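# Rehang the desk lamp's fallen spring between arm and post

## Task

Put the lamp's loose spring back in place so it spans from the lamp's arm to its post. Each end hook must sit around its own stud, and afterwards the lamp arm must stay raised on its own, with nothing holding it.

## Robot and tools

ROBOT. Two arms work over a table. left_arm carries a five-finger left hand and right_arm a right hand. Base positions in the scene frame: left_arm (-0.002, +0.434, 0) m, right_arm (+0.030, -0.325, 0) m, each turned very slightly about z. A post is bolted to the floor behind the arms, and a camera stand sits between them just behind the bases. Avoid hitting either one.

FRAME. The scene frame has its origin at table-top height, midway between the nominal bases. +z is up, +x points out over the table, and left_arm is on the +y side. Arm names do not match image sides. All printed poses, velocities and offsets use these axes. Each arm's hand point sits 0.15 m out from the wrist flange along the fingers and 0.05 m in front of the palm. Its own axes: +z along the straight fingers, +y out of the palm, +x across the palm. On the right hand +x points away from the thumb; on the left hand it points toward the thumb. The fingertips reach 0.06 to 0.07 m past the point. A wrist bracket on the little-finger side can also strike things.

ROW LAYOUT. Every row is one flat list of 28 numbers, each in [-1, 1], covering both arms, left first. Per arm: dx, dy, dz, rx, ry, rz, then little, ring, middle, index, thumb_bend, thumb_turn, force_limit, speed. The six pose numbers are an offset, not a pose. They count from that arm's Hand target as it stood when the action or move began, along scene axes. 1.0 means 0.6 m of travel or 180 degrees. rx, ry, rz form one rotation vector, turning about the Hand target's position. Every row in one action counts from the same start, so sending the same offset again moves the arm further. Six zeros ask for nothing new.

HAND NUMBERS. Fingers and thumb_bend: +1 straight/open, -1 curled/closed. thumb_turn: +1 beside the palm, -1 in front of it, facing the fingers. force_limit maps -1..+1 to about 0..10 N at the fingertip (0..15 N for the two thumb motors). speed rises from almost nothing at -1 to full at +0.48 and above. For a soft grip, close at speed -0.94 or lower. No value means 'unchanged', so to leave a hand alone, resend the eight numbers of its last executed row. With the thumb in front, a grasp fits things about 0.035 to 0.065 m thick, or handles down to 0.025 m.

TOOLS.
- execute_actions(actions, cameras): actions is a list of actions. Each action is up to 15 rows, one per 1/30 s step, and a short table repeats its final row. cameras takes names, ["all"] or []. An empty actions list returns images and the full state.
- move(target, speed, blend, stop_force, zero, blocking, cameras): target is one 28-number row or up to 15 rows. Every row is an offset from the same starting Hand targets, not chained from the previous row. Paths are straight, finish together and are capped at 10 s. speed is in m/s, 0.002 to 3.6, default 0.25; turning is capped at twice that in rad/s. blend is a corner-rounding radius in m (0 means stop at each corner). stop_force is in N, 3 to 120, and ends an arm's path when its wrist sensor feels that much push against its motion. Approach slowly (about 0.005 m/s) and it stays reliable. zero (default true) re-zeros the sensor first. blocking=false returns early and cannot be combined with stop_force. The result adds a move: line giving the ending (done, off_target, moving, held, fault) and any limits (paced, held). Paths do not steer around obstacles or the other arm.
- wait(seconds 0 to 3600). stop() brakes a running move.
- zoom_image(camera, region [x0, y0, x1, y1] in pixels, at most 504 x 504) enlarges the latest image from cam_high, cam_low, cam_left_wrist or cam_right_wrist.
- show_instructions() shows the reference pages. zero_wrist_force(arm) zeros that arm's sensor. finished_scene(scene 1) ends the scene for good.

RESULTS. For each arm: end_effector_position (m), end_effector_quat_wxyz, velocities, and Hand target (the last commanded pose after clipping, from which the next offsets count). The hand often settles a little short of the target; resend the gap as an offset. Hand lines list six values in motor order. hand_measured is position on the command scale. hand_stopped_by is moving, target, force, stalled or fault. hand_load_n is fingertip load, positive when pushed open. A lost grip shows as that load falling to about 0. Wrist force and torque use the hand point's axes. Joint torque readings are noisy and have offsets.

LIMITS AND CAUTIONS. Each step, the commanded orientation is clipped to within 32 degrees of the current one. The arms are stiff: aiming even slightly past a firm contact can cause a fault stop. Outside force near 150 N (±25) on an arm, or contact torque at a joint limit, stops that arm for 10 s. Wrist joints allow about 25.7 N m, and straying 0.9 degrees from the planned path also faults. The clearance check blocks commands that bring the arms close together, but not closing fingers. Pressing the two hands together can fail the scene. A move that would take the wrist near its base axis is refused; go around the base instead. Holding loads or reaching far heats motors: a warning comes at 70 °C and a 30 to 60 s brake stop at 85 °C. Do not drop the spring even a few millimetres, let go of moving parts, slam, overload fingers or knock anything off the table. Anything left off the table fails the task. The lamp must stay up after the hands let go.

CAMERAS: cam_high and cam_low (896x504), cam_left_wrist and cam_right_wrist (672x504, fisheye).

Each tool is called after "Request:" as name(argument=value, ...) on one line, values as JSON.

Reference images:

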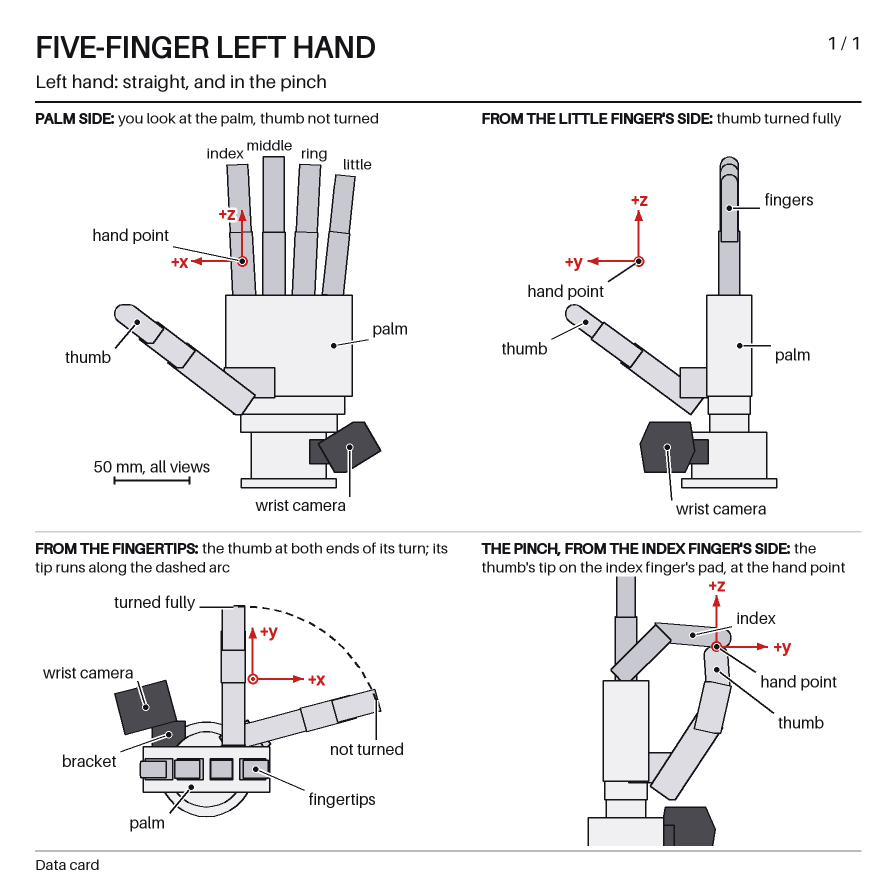

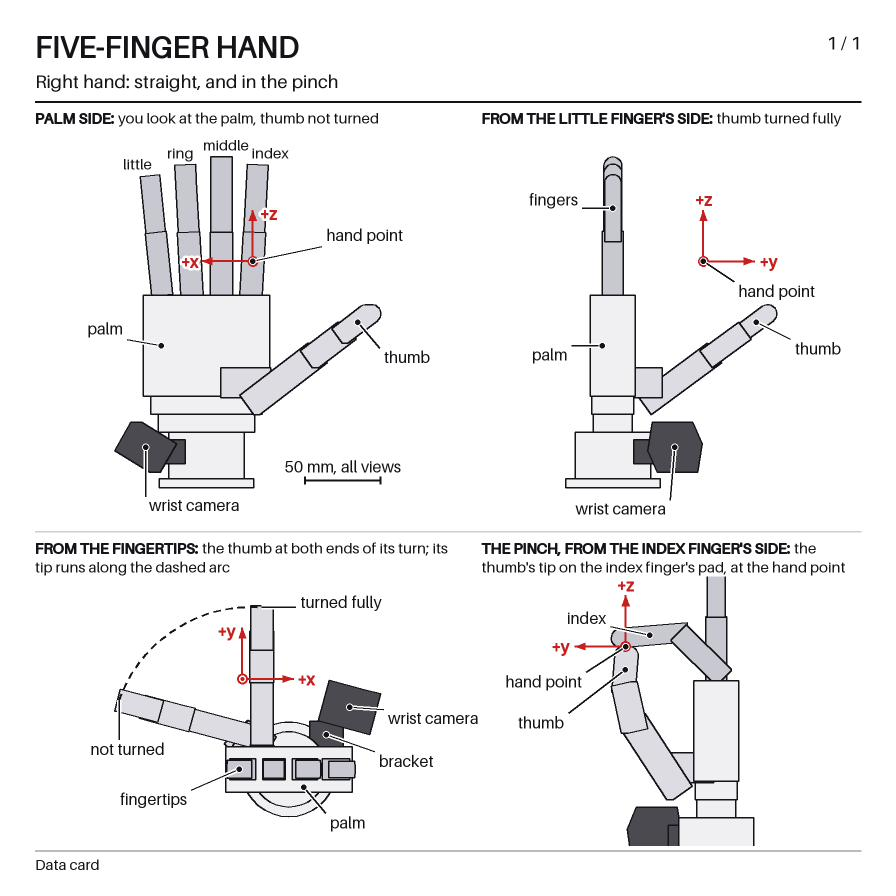

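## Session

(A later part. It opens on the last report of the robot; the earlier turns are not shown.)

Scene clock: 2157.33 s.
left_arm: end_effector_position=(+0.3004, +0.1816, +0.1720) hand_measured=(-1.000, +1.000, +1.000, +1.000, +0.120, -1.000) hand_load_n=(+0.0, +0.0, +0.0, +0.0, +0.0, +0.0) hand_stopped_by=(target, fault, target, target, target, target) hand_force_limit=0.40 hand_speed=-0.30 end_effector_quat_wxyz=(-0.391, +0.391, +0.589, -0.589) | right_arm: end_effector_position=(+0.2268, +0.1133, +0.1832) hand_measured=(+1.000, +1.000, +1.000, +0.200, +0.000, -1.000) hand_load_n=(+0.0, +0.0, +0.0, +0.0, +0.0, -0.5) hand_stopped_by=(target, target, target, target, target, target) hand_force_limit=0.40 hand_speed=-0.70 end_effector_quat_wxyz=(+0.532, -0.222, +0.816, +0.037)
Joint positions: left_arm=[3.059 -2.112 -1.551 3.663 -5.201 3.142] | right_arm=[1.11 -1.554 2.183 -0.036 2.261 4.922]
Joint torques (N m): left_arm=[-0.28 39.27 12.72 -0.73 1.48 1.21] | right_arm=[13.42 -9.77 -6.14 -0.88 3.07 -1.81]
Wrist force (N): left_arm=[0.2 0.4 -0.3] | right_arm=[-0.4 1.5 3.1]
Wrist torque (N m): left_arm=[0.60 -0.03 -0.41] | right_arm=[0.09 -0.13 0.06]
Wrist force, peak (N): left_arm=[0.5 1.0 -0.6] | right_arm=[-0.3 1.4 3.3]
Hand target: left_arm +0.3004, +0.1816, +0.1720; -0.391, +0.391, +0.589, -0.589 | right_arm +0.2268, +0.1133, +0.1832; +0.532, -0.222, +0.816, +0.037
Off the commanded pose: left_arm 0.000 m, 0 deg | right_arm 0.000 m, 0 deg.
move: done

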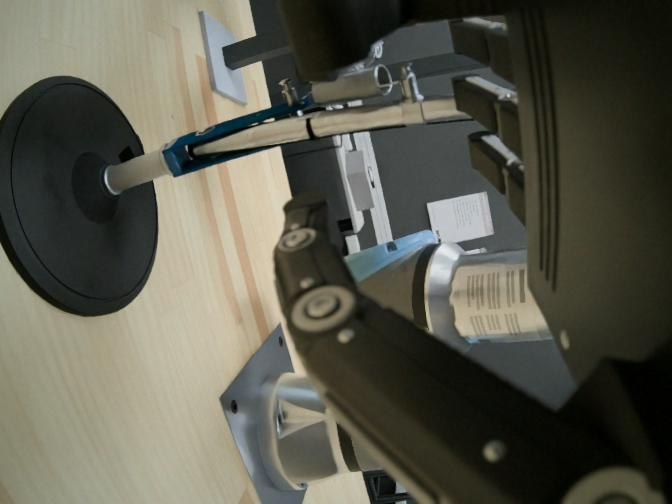

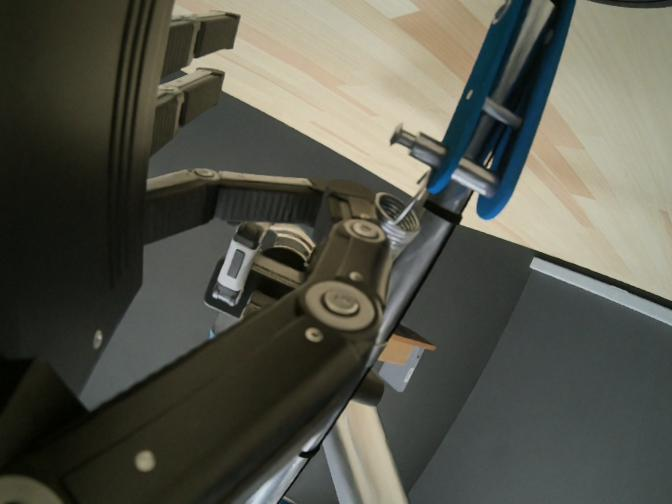

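Request:
move(target=[0,0,0,0,0,0,-1,1,1,1,0.12,-1,0.4,-0.3,0.00778,-0.01842,0,0,0,0,1,1,1,0.2,0.0,-1,0.4,-0.7], speed=0.02, cameras=["cam_left_wrist","cam_right_wrist"])

Request:
zoom_image(camera="cam_right_wrist", region=[240, 80, 440, 320])

Request:
zoom_image(camera="cam_left_wrist", region=[250, 0, 450, 140])

Scene clock: 2160.20 s.
left_arm: end_effector_position=(+0.3004, +0.1816, +0.1720) hand_measured=(-1.000, +1.000, +1.000, +1.000, +0.120, -1.000) hand_load_n=(+0.0, +0.0, +0.0, +0.0, +0.0, +0.0) hand_stopped_by=(target, fault, target, target, target, target) hand_force_limit=0.40 hand_speed=-0.30 end_effector_quat_wxyz=(-0.391, +0.391, +0.589, -0.589) | right_arm: end_effector_position=(+0.2314, +0.1023, +0.1832) hand_measured=(+1.000, +1.000, +1.000, +0.200, +0.000, -1.000) hand_load_n=(+0.0, +0.0, +0.0, +0.0, +0.0, +0.0) hand_stopped_by=(target, target, target, target, target, target) hand_force_limit=0.40 hand_speed=-0.70 end_effector_quat_wxyz=(+0.532, -0.222, +0.816, +0.037)
Joint positions: left_arm=[3.059 -2.112 -1.551 3.663 -5.201 3.142] | right_arm=[1.076 -1.588 2.214 -0.048 2.232 4.898]
Joint torques (N m): left_arm=[-0.4 39.1 12.68 -0.72 1.44 1.16] | right_arm=[-14.17 -23 -8.68 -1.06 -1.91 -1.79]
Wrist force (N): left_arm=[0.0 0.4 -0.3] | right_arm=[-0.2 1.6 2.8]
Wrist torque (N m): left_arm=[0.58 0.01 -0.44] | right_arm=[0.13 -0.15 0.07]
Wrist force, peak (N): left_arm=[0.2 1.2 -0.4] | right_arm=[-0.5 1.5 3.3]
Hand target: left_arm +0.3004, +0.1816, +0.1720; -0.391, +0.391, +0.589, -0.589 | right_arm +0.2314, +0.1022, +0.1832; +0.532, -0.222, +0.816, +0.037
Off the commanded pose: left_arm 0.000 m, 0 deg | right_arm 0.000 m, 0 deg.
move: done

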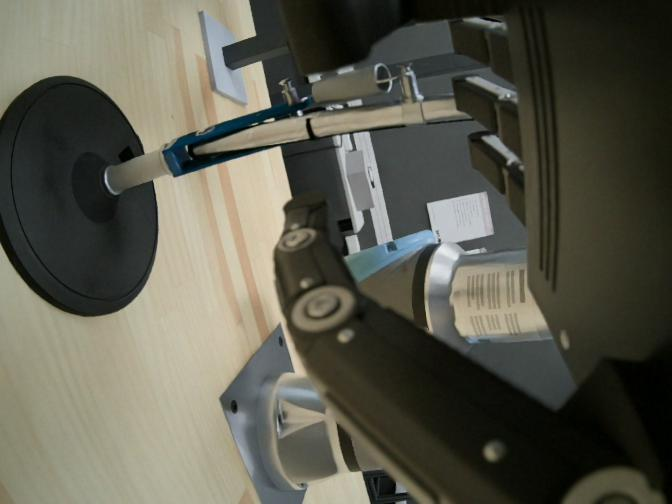

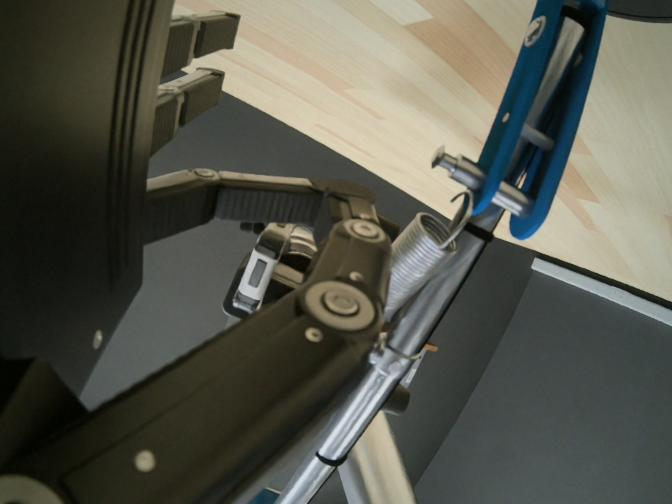

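Scaled by 2.100 from the camera's image (finer frame: 960x720).

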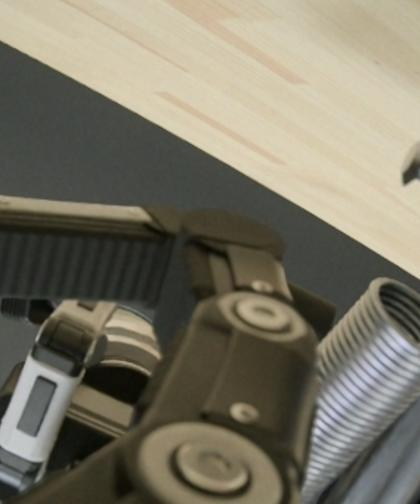

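Scaled by 2.520 from the camera's image (finer frame: 960x720).

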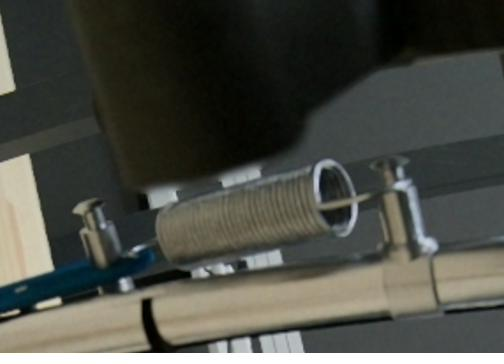

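Request:
move(target=[0,0,0,0,0,0,-1,1,1,1,0.12,-1,0.4,-0.3,0.0067,0.0007,-0.0027,0.0652,-0.0020,0.0520,1,1,1,0.2,0.0,-1,0.4,-0.7], speed=0.06, cameras=["cam_left_wrist","cam_right_wrist"])

Request:
zoom_image(camera="cam_right_wrist", region=[280, 100, 480, 340])

Request:
zoom_image(camera="cam_left_wrist", region=[250, 0, 450, 140])

Scene clock: 2180.67 s.
left_arm: end_effector_position=(+0.3004, +0.1816, +0.1720) hand_measured=(-1.000, +1.000, +1.000, +1.000, +0.120, -1.000) hand_load_n=(+0.5, +0.0, +0.0, +0.0, +0.0, +0.0) hand_stopped_by=(target, fault, target, target, target, target) hand_force_limit=0.40 hand_speed=-0.30 end_effector_quat_wxyz=(-0.391, +0.391, +0.589, -0.589) | right_arm: end_effector_position=(+0.2354, +0.1026, +0.1816) hand_measured=(+1.000, +1.000, +1.000, +0.200, +0.000, -1.000) hand_load_n=(+0.0, +0.0, +0.0, +0.0, +0.0, +0.0) hand_stopped_by=(target, target, target, target, target, target) hand_force_limit=0.40 hand_speed=-0.70 end_effector_quat_wxyz=(+0.550, -0.232, +0.786, +0.163)
Joint positions: left_arm=[3.059 -2.112 -1.551 3.663 -5.201 3.142] | right_arm=[0.857 -1.71 2.408 -0.334 1.843 4.815]
Joint torques (N m): left_arm=[0.06 39.23 12.74 -0.79 1.49 1.14] | right_arm=[-13.09 -18.01 -5.91 -1.68 -2.45 -1.68]
Wrist force (N): left_arm=[0.3 0.8 -0.2] | right_arm=[-0.3 1.0 3.8]
Wrist torque (N m): left_arm=[0.60 -0.02 -0.43] | right_arm=[-0.02 -0.16 0.02]
Wrist force, peak (N): left_arm=[0.1 1.5 -0.6] | right_arm=[-0.1 1.2 3.8]
Hand target: left_arm +0.3004, +0.1816, +0.1720; -0.391, +0.391, +0.589, -0.589 | right_arm +0.2355, +0.1026, +0.1816; +0.550, -0.232, +0.786, +0.163
Off the commanded pose: left_arm 0.000 m, 0 deg | right_arm 0.000 m, 0 deg.
move: done

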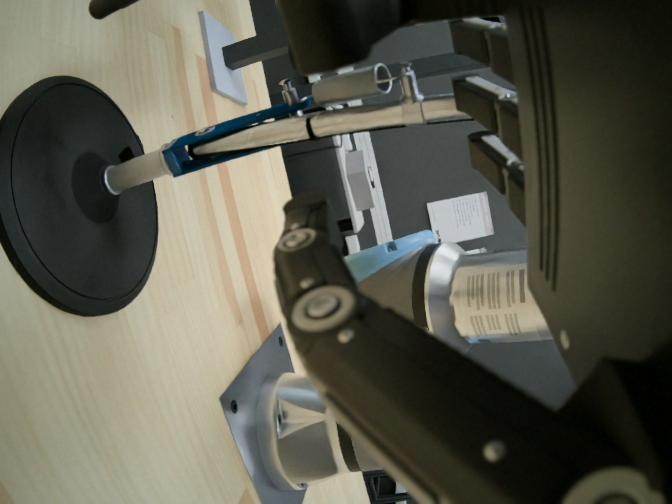

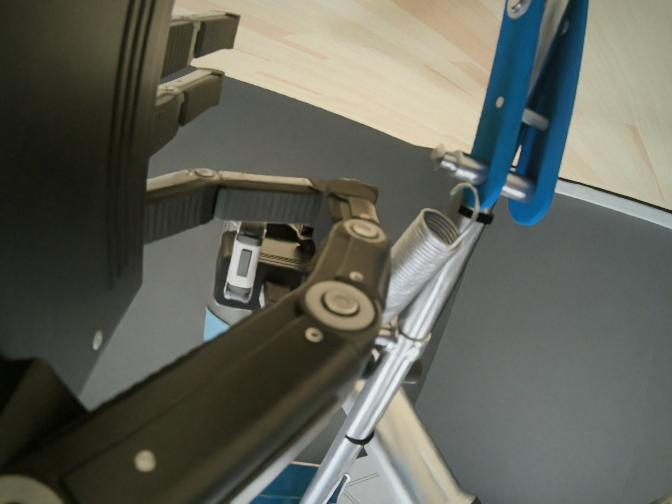

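Scaled by 2.100 from the camera's image (finer frame: 960x720).

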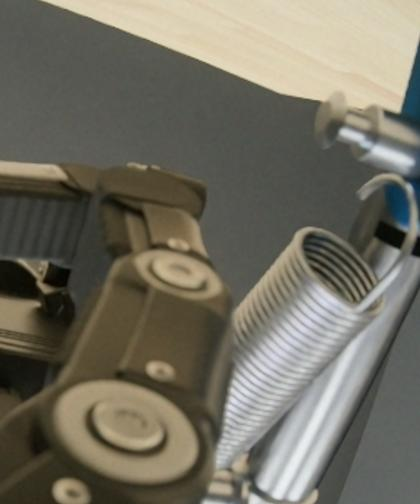

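Scaled by 2.520 from the camera's image (finer frame: 960x720).

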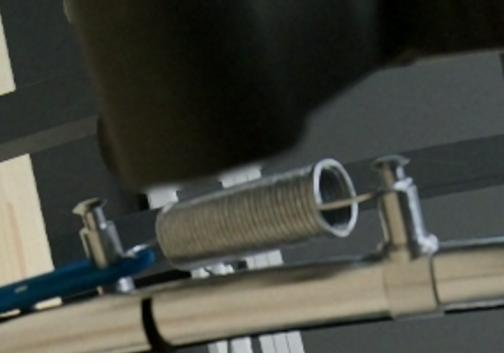

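Request:
zoom_image(camera="cam_right_wrist", region=[410, 130, 510, 230])

Request:
zoom_image(camera="cam_right_wrist", region=[340, 280, 460, 400])

Request:
zoom_image(camera="cam_left_wrist", region=[370, 40, 440, 110])

Request:
zoom_image(camera="cam_left_wrist", region=[270, 60, 340, 130])

Scaled by 5.040 from the camera's image (finer frame: 960x720).

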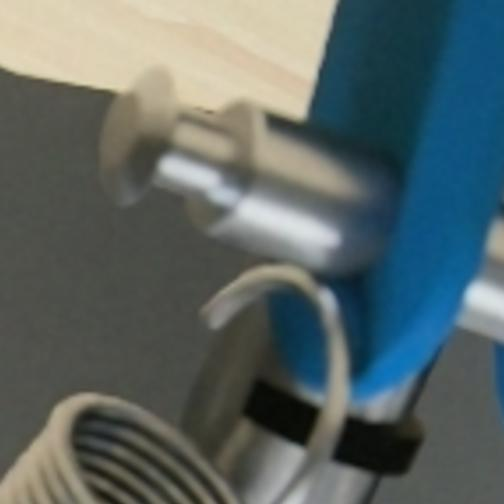

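Scaled by 4.200 from the camera's image (finer frame: 960x720).

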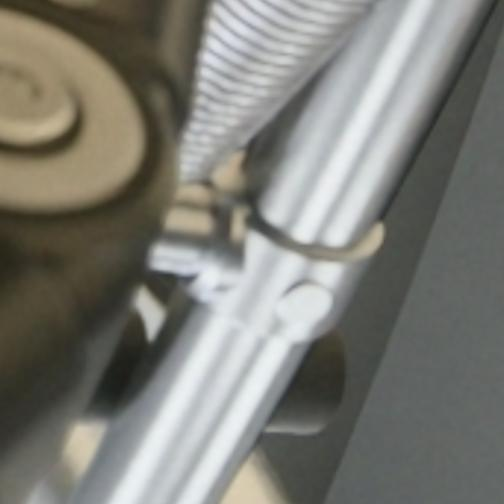

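Scaled by 7.200 from the camera's image (finer frame: 960x720).

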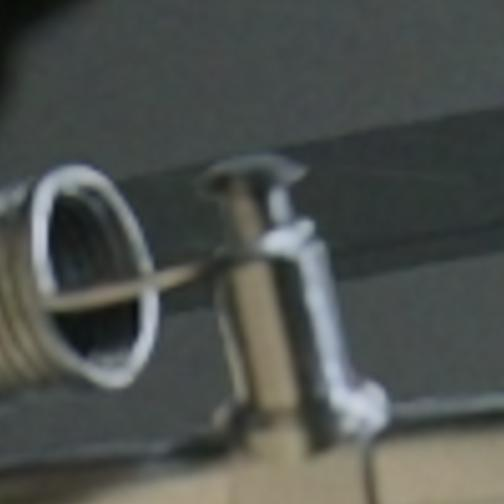

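Scaled by 7.200 from the camera's image (finer frame: 960x720).

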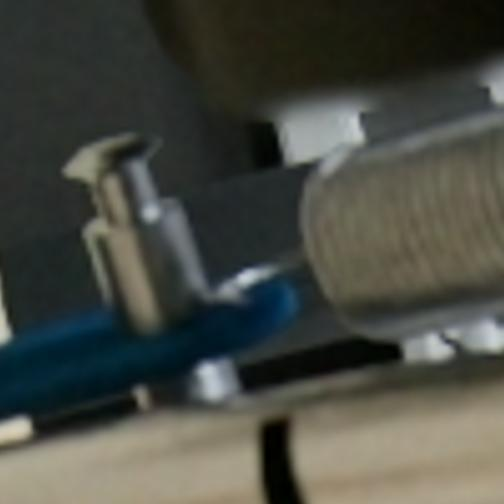

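Request:
move(target=[0,0,0,0,0,0,-1,1,1,1,0.12,-1,0.4,-0.3,-0.02,-0.1,0.03,0,0,0,1,1,1,0.2,0.0,-1,0.4,-0.7], speed=0.06, cameras=["cam_right_wrist"])

Scene clock: 2197.13 s.
left_arm: end_effector_position=(+0.3004, +0.1816, +0.1720) hand_measured=(-1.000, +1.000, +1.000, +1.000, +0.120, -1.000) hand_load_n=(+0.0, +0.0, +0.0, +0.0, +0.5, +0.0) hand_stopped_by=(target, fault, target, target, target, target) hand_force_limit=0.40 hand_speed=-0.30 end_effector_quat_wxyz=(-0.391, +0.391, +0.589, -0.589) | right_arm: end_effector_position=(+0.2235, +0.0427, +0.1996) hand_measured=(+1.000, +1.000, +1.000, +0.200, +0.000, -1.000) hand_load_n=(+0.0, +0.0, +0.0, +0.0, +0.0, -0.5) hand_stopped_by=(target, target, target, target, target, target) hand_force_limit=0.40 hand_speed=-0.70 end_effector_quat_wxyz=(+0.550, -0.232, +0.786, +0.163)
Joint positions: left_arm=[3.059 -2.112 -1.551 3.663 -5.201 3.142] | right_arm=[0.646 -1.997 2.532 -0.184 1.644 4.74]
Joint torques (N m): left_arm=[-0.02 38.98 13.22 -0.84 1.38 1.11] | right_arm=[-15.86 -7.87 -7.96 0.53 -2.42 -1.69]
Wrist force (N): left_arm=[0.4 0.9 -0.6] | right_arm=[-0.4 1.1 3.5]
Wrist torque (N m): left_arm=[0.63 -0.04 -0.42] | right_arm=[0.01 -0.14 0.01]
Wrist force, peak (N): left_arm=[0.1 1.0 -0.6] | right_arm=[-0.2 1.3 3.9]
Hand target: left_arm +0.3004, +0.1816, +0.1720; -0.391, +0.391, +0.589, -0.589 | right_arm +0.2235, +0.0426, +0.1996; +0.550, -0.232, +0.786, +0.163
Off the commanded pose: left_arm 0.000 m, 0 deg | right_arm 0.000 m, 0 deg.
move: done

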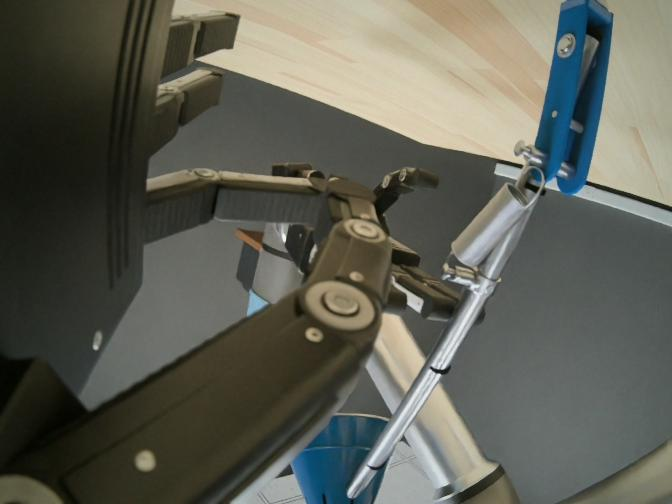

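Request:
zoom_image(camera="cam_right_wrist", region=[410, 130, 570, 310])

Request:
zoom_image(camera="cam_right_wrist", region=[420, 230, 520, 310])

Scaled by 2.800 from the camera's image (finer frame: 960x720).

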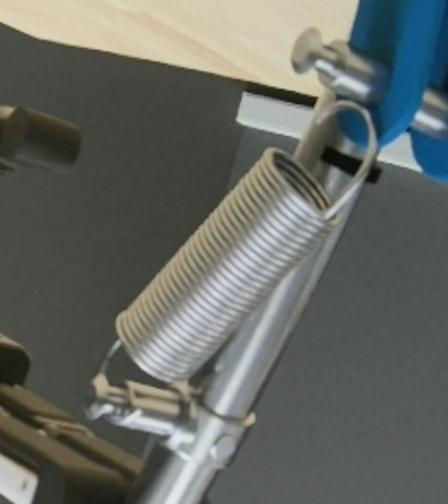

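Scaled by 5.040 from the camera's image (finer frame: 960x720).

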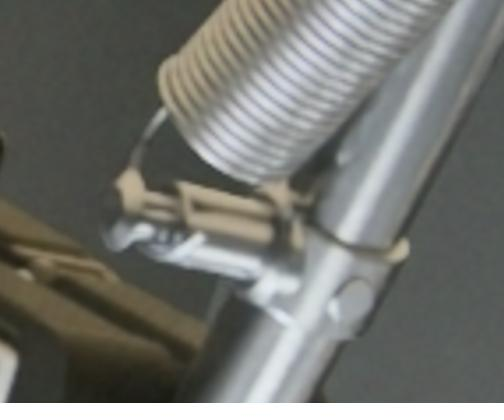

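Request:
move(target=[0,0,0,0,0,0,-1,1,1,1,0.12,-1,0.4,-0.3,0.0198,0.1,-0.03,0,0,0,1,1,1,0.2,0.0,-1,0.4,-0.7], speed=0.06)

Request:
move(target=[0,0,0,0,0,0,-1,1,1,1,0.12,-1,0.4,-0.3,-0.01,0.0238,0,0,0,0,1,1,1,0.2,0.0,-1,0.4,-0.7], speed=0.02, cameras=["cam_right_wrist","cam_left_wrist"])

Request:
zoom_image(camera="cam_right_wrist", region=[280, 100, 480, 340])

Request:
zoom_image(camera="cam_left_wrist", region=[250, 0, 450, 140])

Scene clock: 2217.73 s.
left_arm: end_effector_position=(+0.3004, +0.1816, +0.1720) hand_measured=(-1.000, +1.000, +1.000, +1.000, +0.120, -1.000) hand_load_n=(+0.0, +0.0, +0.0, +0.0, +0.5, +0.0) hand_stopped_by=(target, fault, target, target, target, target) hand_force_limit=0.40 hand_speed=-0.30 end_effector_quat_wxyz=(-0.391, +0.391, +0.589, -0.589) | right_arm: end_effector_position=(+0.2353, +0.1026, +0.1816) hand_measured=(+1.000, +1.000, +1.000, +0.200, +0.000, -1.000) hand_load_n=(+0.0, +0.0, +0.0, +0.5, +0.0, +0.0) hand_stopped_by=(target, target, target, target, target, target) hand_force_limit=0.40 hand_speed=-0.70 end_effector_quat_wxyz=(+0.550, -0.232, +0.786, +0.163)
Joint positions: left_arm=[3.059 -2.112 -1.551 3.663 -5.201 3.142] | right_arm=[0.857 -1.71 2.408 -0.334 1.843 4.815]
Joint torques (N m): left_arm=[0.29 39.84 12.99 -0.78 1.33 1.07] | right_arm=[14.47 -4.55 -25.34 -1.82 2.94 1.51]
Wrist force (N): left_arm=[0.2 0.6 -0.3] | right_arm=[-0.5 1.0 3.5]
Wrist torque (N m): left_arm=[0.65 -0.04 -0.43] | right_arm=[0.01 -0.11 -0.12]
Wrist force, peak (N): left_arm=[0.3 1.2 -0.3] | right_arm=[-0.6 1.2 3.9]
Hand target: left_arm +0.3004, +0.1816, +0.1720; -0.391, +0.391, +0.589, -0.589 | right_arm +0.2353, +0.1026, +0.1816; +0.550, -0.232, +0.786, +0.163
Off the commanded pose: left_arm 0.000 m, 0 deg | right_arm 0.000 m, 0 deg.
move: done

Scene clock: 2218.93 s.
left_arm: end_effector_position=(+0.3004, +0.1816, +0.1720) hand_measured=(-1.000, +1.000, +1.000, +1.000, +0.120, -1.000) hand_load_n=(+0.0, +0.0, +0.0, +0.0, +0.0, +0.0) hand_stopped_by=(target, fault, target, target, target, target) hand_force_limit=0.40 hand_speed=-0.30 end_effector_quat_wxyz=(-0.391, +0.391, +0.589, -0.589) | right_arm: end_effector_position=(+0.2294, +0.1169, +0.1816) hand_measured=(+1.000, +1.000, +1.000, +0.200, -0.002, -1.000) hand_load_n=(+0.0, +0.0, +0.0, +0.0, -5.0, -1.5) hand_stopped_by=(target, target, target, target, target, target) hand_force_limit=0.40 hand_speed=-0.70 end_effector_quat_wxyz=(+0.550, -0.232, +0.786, +0.163)
Joint positions: left_arm=[3.059 -2.112 -1.551 3.663 -5.201 3.142] | right_arm=[0.921 -1.666 2.372 -0.336 1.902 4.839]
Joint torques (N m): left_arm=[0.34 39.13 13.53 -0.78 1.43 1.1] | right_arm=[14.82 -4.39 -26.58 0.09 1.89 1.66]
Wrist force (N): left_arm=[0.6 0.8 -1.6] | right_arm=[0.5 -4.5 1.0]
Wrist torque (N m): left_arm=[0.67 -0.07 -0.40] | right_arm=[-0.24 -0.11 -0.18]
Wrist force, peak (N): left_arm=[0.6 0.8 -1.6] | right_arm=[0.5 -4.5 1.0]
Hand target: left_arm +0.3004, +0.1816, +0.1720; -0.391, +0.391, +0.589, -0.589 | right_arm +0.2293, +0.1169, +0.1816; +0.550, -0.232, +0.786, +0.163
Off the commanded pose: left_arm 0.000 m, 0 deg | right_arm 0.000 m, 0 deg.
move: done
Images, in order (width x height): cam_left_wrist 672x504, cam_right_wrist 672x504.

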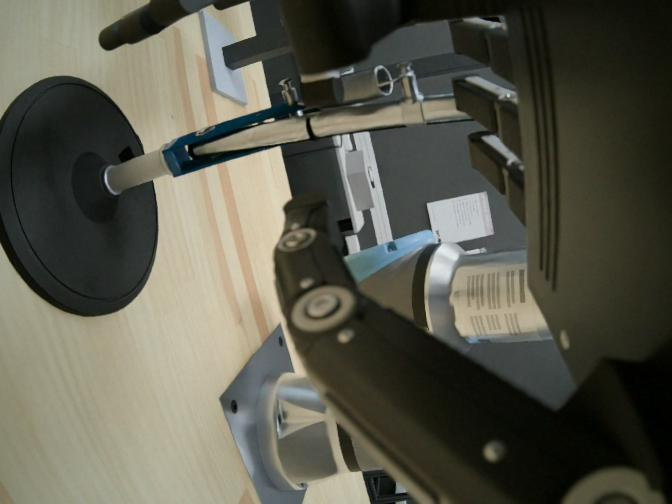

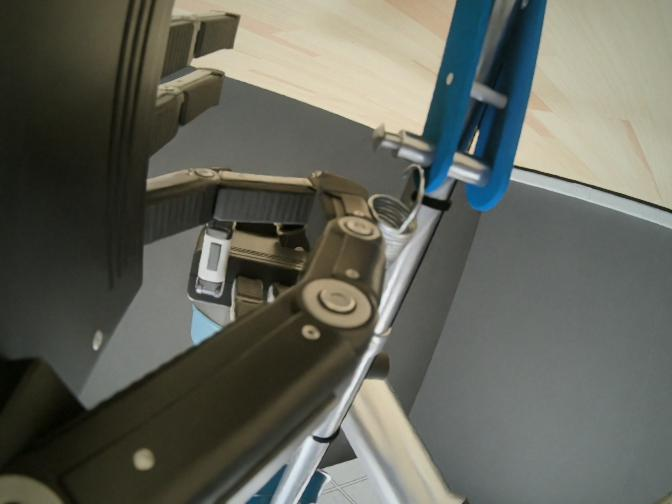

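Scaled by 2.100 from the camera's image (finer frame: 960x720).

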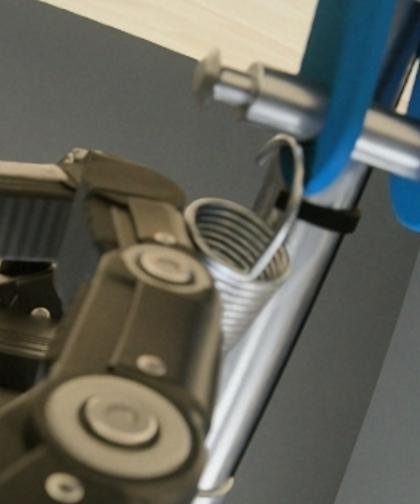

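Scaled by 2.520 from the camera's image (finer frame: 960x720).

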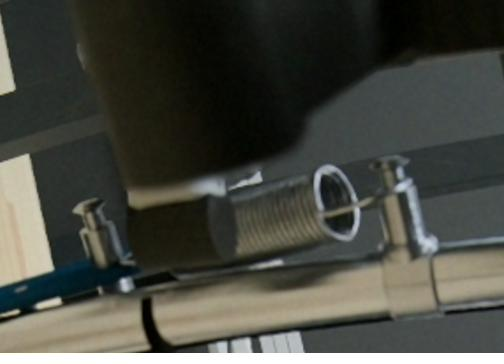

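Request:
move(target=[[0,0,0,0,0,0,-1,1,1,1,0.12,-1,0.4,-0.3,0.0052,-0.01228,0,0,0,0,1,1,1,0.2,0.0,-1,0.4,-0.7],[0,0,0,0,0,0,-1,1,1,1,0.12,-1,0.4,-0.3,-0.0018,-0.0149,0,0,0,0,1,1,1,0.2,0.0,-1,0.4,-0.7]], speed=0.03, cameras=["cam_right_wrist","cam_left_wrist"])

Request:
zoom_image(camera="cam_right_wrist", region=[280, 100, 480, 340])

Request:
zoom_image(camera="cam_left_wrist", region=[250, 0, 450, 140])

Scene clock: 2228.47 s.
left_arm: end_effector_position=(+0.3004, +0.1816, +0.1720) hand_measured=(-1.000, +1.000, +1.000, +1.000, +0.120, -1.000) hand_load_n=(+0.0, +0.0, +0.0, +0.0, +0.0, +0.0) hand_stopped_by=(target, fault, target, target, target, target) hand_force_limit=0.40 hand_speed=-0.30 end_effector_quat_wxyz=(-0.391, +0.391, +0.589, -0.589) | right_arm: end_effector_position=(+0.2283, +0.1080, +0.1816) hand_measured=(+1.000, +1.000, +1.000, +0.200, +0.000, -1.000) hand_load_n=(+0.0, +0.0, +0.0, +0.0, +0.0, +0.0) hand_stopped_by=(target, target, target, target, target, target) hand_force_limit=0.40 hand_speed=-0.70 end_effector_quat_wxyz=(+0.550, -0.232, +0.786, +0.163)
Joint positions: left_arm=[3.059 -2.112 -1.551 3.663 -5.201 3.142] | right_arm=[0.9 -1.694 2.396 -0.333 1.882 4.831]
Joint torques (N m): left_arm=[0.56 38.85 13.29 -0.87 1.41 1] | right_arm=[14.06 -18.72 -6.42 0.84 2.62 1.57]
Wrist force (N): left_arm=[0.2 0.7 -0.3] | right_arm=[-0.5 1.1 3.5]
Wrist torque (N m): left_arm=[0.64 -0.03 -0.42] | right_arm=[0.02 -0.11 -0.12]
Wrist force, peak (N): left_arm=[0.9 1.1 -1.8] | right_arm=[0.7 -5.1 0.7]
Hand target: left_arm +0.3004, +0.1816, +0.1720; -0.391, +0.391, +0.589, -0.589 | right_arm +0.2283, +0.1080, +0.1816; +0.550, -0.232, +0.786, +0.163
Off the commanded pose: left_arm 0.000 m, 0 deg | right_arm 0.000 m, 0 deg.
move: done
Images, in order (width x height): cam_left_wrist 672x504, cam_right_wrist 672x504.

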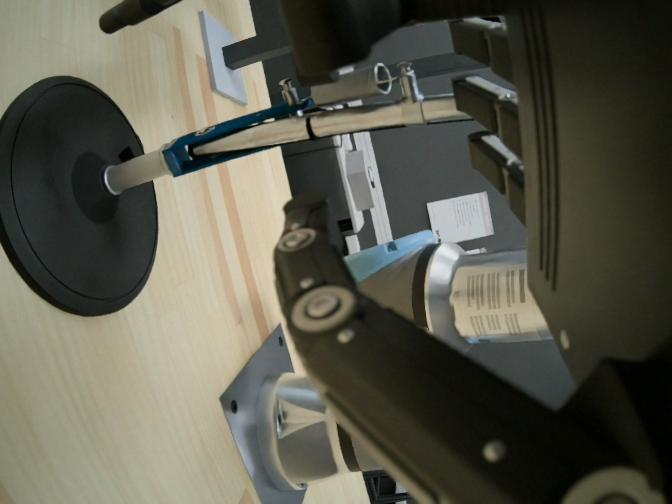

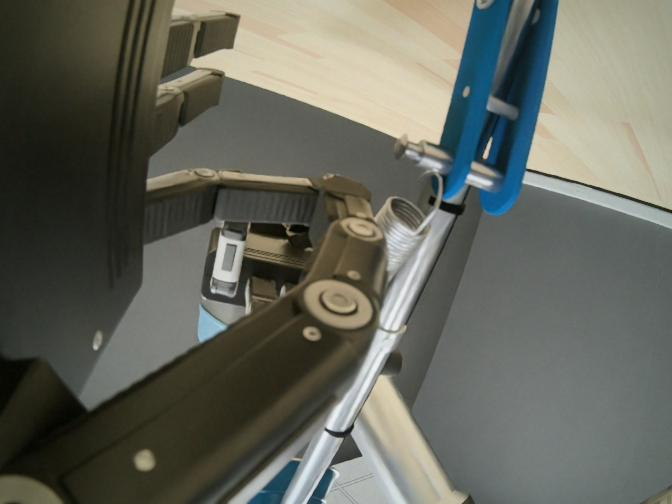

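Scaled by 2.100 from the camera's image (finer frame: 960x720).

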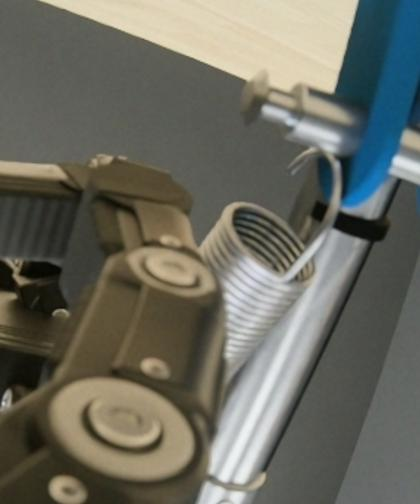

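Scaled by 2.520 from the camera's image (finer frame: 960x720).

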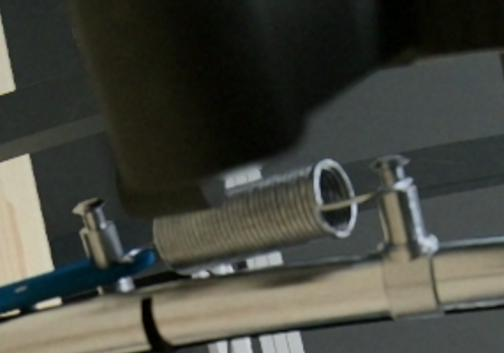

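Request:
move(target=[[0,0,0,0,0,0,-1,1,1,1,0.12,-1,0.4,-0.3,0.0046,0.00195,0.0117,0,0,0,1,1,1,0.2,0.0,-1,0.4,-0.7],[0,0,0,0,0,0,-1,1,1,1,0.12,-1,0.4,-0.3,-0.0025,0.0190,0.0117,0,0,0,1,1,1,0.2,0.0,-1,0.4,-0.7]], speed=0.03, cameras=["cam_right_wrist","cam_left_wrist"])

Request:
zoom_image(camera="cam_right_wrist", region=[280, 100, 480, 340])

Request:
zoom_image(camera="cam_left_wrist", region=[250, 0, 450, 140])

Scene clock: 2235.97 s.
left_arm: end_effector_position=(+0.3004, +0.1816, +0.1720) hand_measured=(-1.000, +1.000, +1.000, +1.000, +0.120, -1.000) hand_load_n=(+0.0, +0.0, -1.0, +0.0, +0.0, +0.0) hand_stopped_by=(target, fault, target, target, target, target) hand_force_limit=0.40 hand_speed=-0.30 end_effector_quat_wxyz=(-0.391, +0.391, +0.589, -0.589) | right_arm: end_effector_position=(+0.2268, +0.1193, +0.1886) hand_measured=(+1.000, +1.000, +1.000, +0.200, -0.002, -1.000) hand_load_n=(+0.0, +0.0, +0.0, +0.0, -5.0, -0.5) hand_stopped_by=(target, target, target, target, target, target) hand_force_limit=0.40 hand_speed=-0.70 end_effector_quat_wxyz=(+0.550, -0.232, +0.786, +0.163)
Joint positions: left_arm=[3.059 -2.112 -1.551 3.663 -5.201 3.142] | right_arm=[0.937 -1.674 2.356 -0.309 1.917 4.845]
Joint torques (N m): left_arm=[1.15 38.86 13.05 -0.8 1.34 0.92] | right_arm=[15.27 -5.03 -26.9 0.11 2.19 1.59]
Wrist force (N): left_arm=[-0.8 1.8 -1.4] | right_arm=[-0.6 -2.3 1.4]
Wrist torque (N m): left_arm=[0.68 -0.06 -0.51] | right_arm=[-0.02 -0.06 -0.16]
Wrist force, peak (N): left_arm=[-1.3 2.1 -1.5] | right_arm=[-0.5 -6.8 -0.5]
Hand target: left_arm +0.3004, +0.1816, +0.1720; -0.391, +0.391, +0.589, -0.589 | right_arm +0.2268, +0.1194, +0.1886; +0.550, -0.232, +0.786, +0.163
Off the commanded pose: left_arm 0.000 m, 0 deg | right_arm 0.000 m, 0 deg.
move: done
Images, in order (width x height): cam_left_wrist 672x504, cam_right_wrist 672x504.

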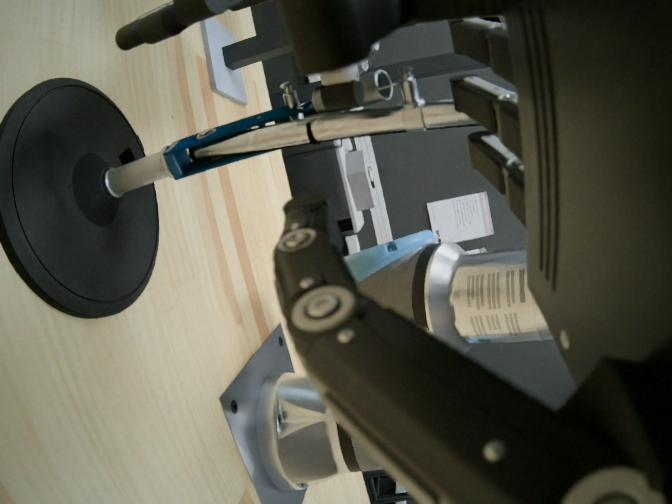

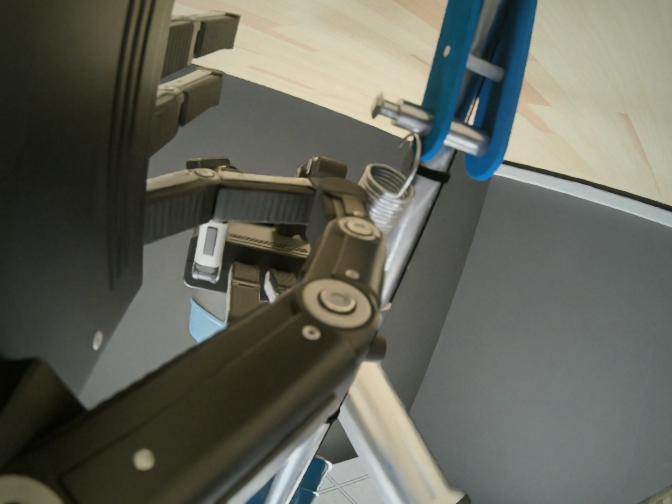

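Scaled by 2.100 from the camera's image (finer frame: 960x720).

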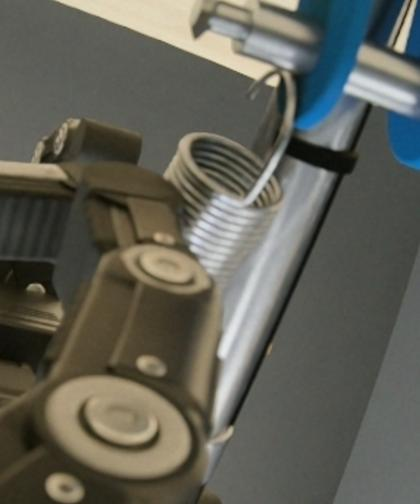

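Scaled by 2.520 from the camera's image (finer frame: 960x720).

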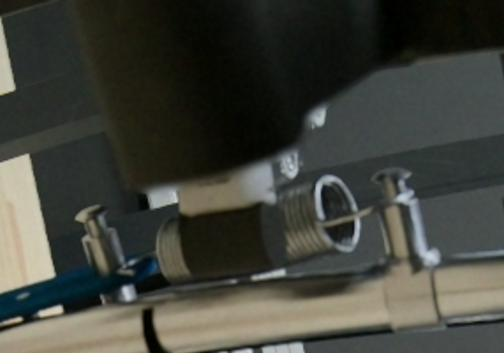

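Request:
move(target=[0,0,0,0,0,0,-1,1,1,1,0.12,-1,0.4,-0.3,0.0078,-0.0184,0,0,0,0,1,1,1,0.2,0.0,-1,0.4,-0.7], speed=0.03, cameras=["cam_right_wrist","cam_left_wrist"])

Request:
zoom_image(camera="cam_left_wrist", region=[250, 0, 450, 140])

Scene clock: 2239.30 s.
left_arm: end_effector_position=(+0.3004, +0.1816, +0.1720) hand_measured=(-1.000, +1.000, +1.000, +1.000, +0.120, -1.000) hand_load_n=(+0.0, +0.0, -1.0, +0.0, +0.0, +0.0) hand_stopped_by=(target, fault, target, target, target, target) hand_force_limit=0.40 hand_speed=-0.30 end_effector_quat_wxyz=(-0.391, +0.391, +0.589, -0.589) | right_arm: end_effector_position=(+0.2314, +0.1084, +0.1886) hand_measured=(+1.000, +1.000, +1.000, +0.200, +0.000, -1.000) hand_load_n=(+0.0, +0.0, +0.0, +0.5, +0.0, +0.0) hand_stopped_by=(target, target, target, target, target, target) hand_force_limit=0.40 hand_speed=-0.70 end_effector_quat_wxyz=(+0.550, -0.232, +0.786, +0.163)
Joint positions: left_arm=[3.059 -2.112 -1.551 3.663 -5.201 3.142] | right_arm=[0.89 -1.707 2.383 -0.309 1.873 4.827]
Joint torques (N m): left_arm=[1.08 38.74 13.33 -0.89 1.25 0.92] | right_arm=[-13.3 -20.06 -6.16 0.61 -1.87 -1.88]
Wrist force (N): left_arm=[-1.4 1.4 -0.3] | right_arm=[-0.4 1.2 3.4]
Wrist torque (N m): left_arm=[0.58 0.03 -0.53] | right_arm=[0.06 -0.11 0.03]
Wrist force, peak (N): left_arm=[-0.6 2.1 -2.0] | right_arm=[-0.5 1.0 3.9]
Hand target: left_arm +0.3004, +0.1816, +0.1720; -0.391, +0.391, +0.589, -0.589 | right_arm +0.2314, +0.1083, +0.1886; +0.550, -0.232, +0.786, +0.163
Off the commanded pose: left_arm 0.000 m, 0 deg | right_arm 0.000 m, 0 deg.
move: done
Images, in order (width x height): cam_left_wrist 672x504, cam_right_wrist 672x504.

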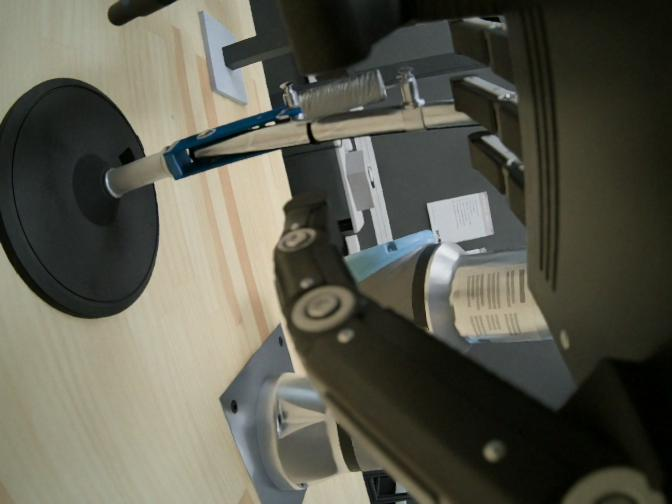

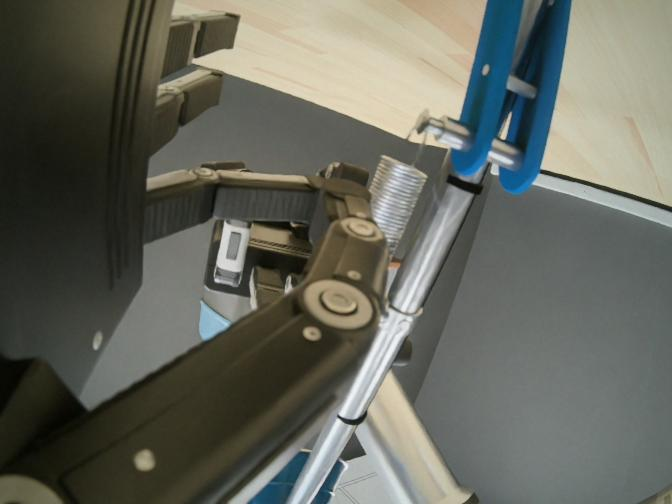

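Scaled by 2.520 from the camera's image (finer frame: 960x720).

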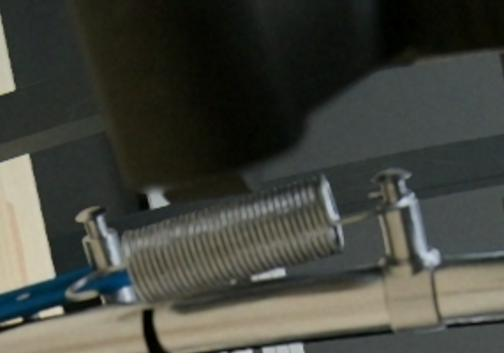

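Request:
move(target=[0,0,0,0,0,0,-1,1,1,1,0.12,-1,0.4,-0.3,-0.01,-0.11,0.02,0,0,0,1,1,1,0.2,0.0,-1,0.4,-0.7], speed=0.08, cameras=["cam_right_wrist","cam_left_wrist"])

Request:
zoom_image(camera="cam_right_wrist", region=[410, 110, 570, 290])

Request:
zoom_image(camera="cam_left_wrist", region=[260, 40, 440, 140])

Scene clock: 2245.13 s.
left_arm: end_effector_position=(+0.3004, +0.1816, +0.1720) hand_measured=(-1.000, +1.000, +1.000, +1.000, +0.120, -1.000) hand_load_n=(+0.0, +0.0, -1.0, +0.0, +0.0, +0.0) hand_stopped_by=(target, fault, target, target, target, target) hand_force_limit=0.40 hand_speed=-0.30 end_effector_quat_wxyz=(-0.391, +0.391, +0.589, -0.589) | right_arm: end_effector_position=(+0.2254, +0.0424, +0.2006) hand_measured=(+1.000, +1.000, +1.000, +0.200, +0.000, -1.000) hand_load_n=(+0.0, +0.0, +0.0, +0.0, +0.0, -0.5) hand_stopped_by=(target, target, target, target, target, target) hand_force_limit=0.40 hand_speed=-0.70 end_effector_quat_wxyz=(+0.550, -0.232, +0.786, +0.163)
Joint positions: left_arm=[3.059 -2.112 -1.551 3.663 -5.201 3.142] | right_arm=[0.634 -2 2.53 -0.179 1.634 4.736]
Joint torques (N m): left_arm=[1.16 38.61 13.08 -0.95 1.08 0.79] | right_arm=[-14.5 -6.82 -8.48 0.66 -2.13 -1.54]
Wrist force (N): left_arm=[-1.0 1.0 -0.5] | right_arm=[-0.8 1.2 3.6]
Wrist torque (N m): left_arm=[0.59 -0.04 -0.50] | right_arm=[0.04 -0.08 0.00]
Wrist force, peak (N): left_arm=[-1.0 2.1 -0.3] | right_arm=[-0.5 2.0 3.8]
Hand target: left_arm +0.3004, +0.1816, +0.1720; -0.391, +0.391, +0.589, -0.589 | right_arm +0.2254, +0.0423, +0.2006; +0.550, -0.232, +0.786, +0.163
Off the commanded pose: left_arm 0.000 m, 0 deg | right_arm 0.000 m, 0 deg.
move: done
Images, in order (width x height): cam_left_wrist 672x504, cam_right_wrist 672x504.

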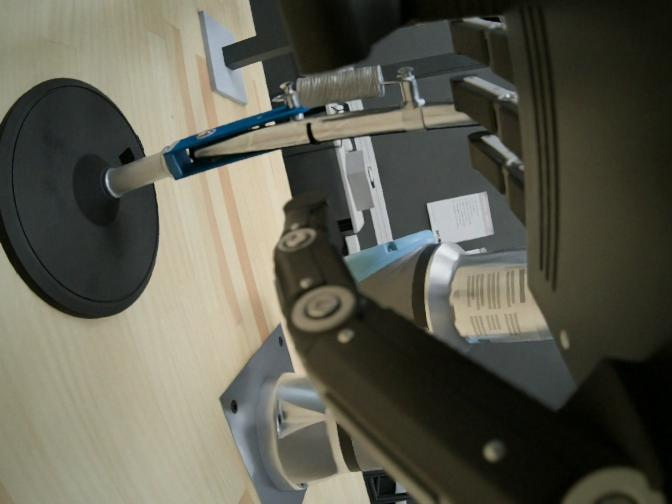

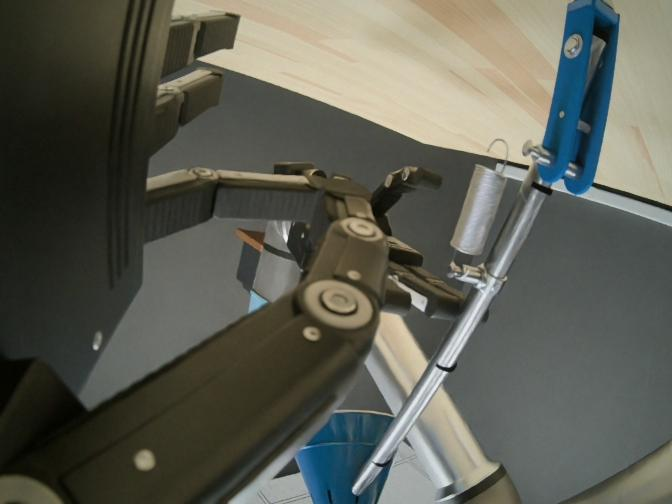

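Scaled by 2.800 from the camera's image (finer frame: 960x720).

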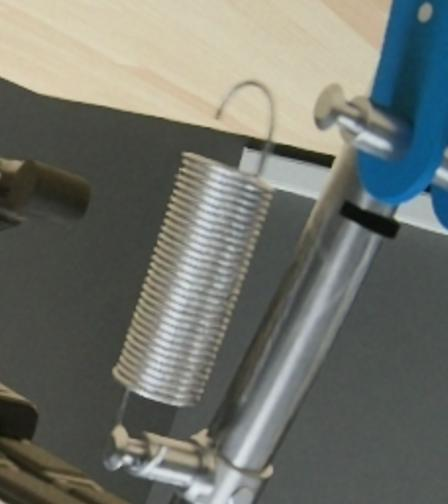

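Scaled by 2.800 from the camera's image (finer frame: 960x720).

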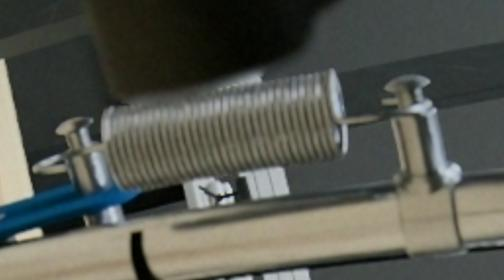

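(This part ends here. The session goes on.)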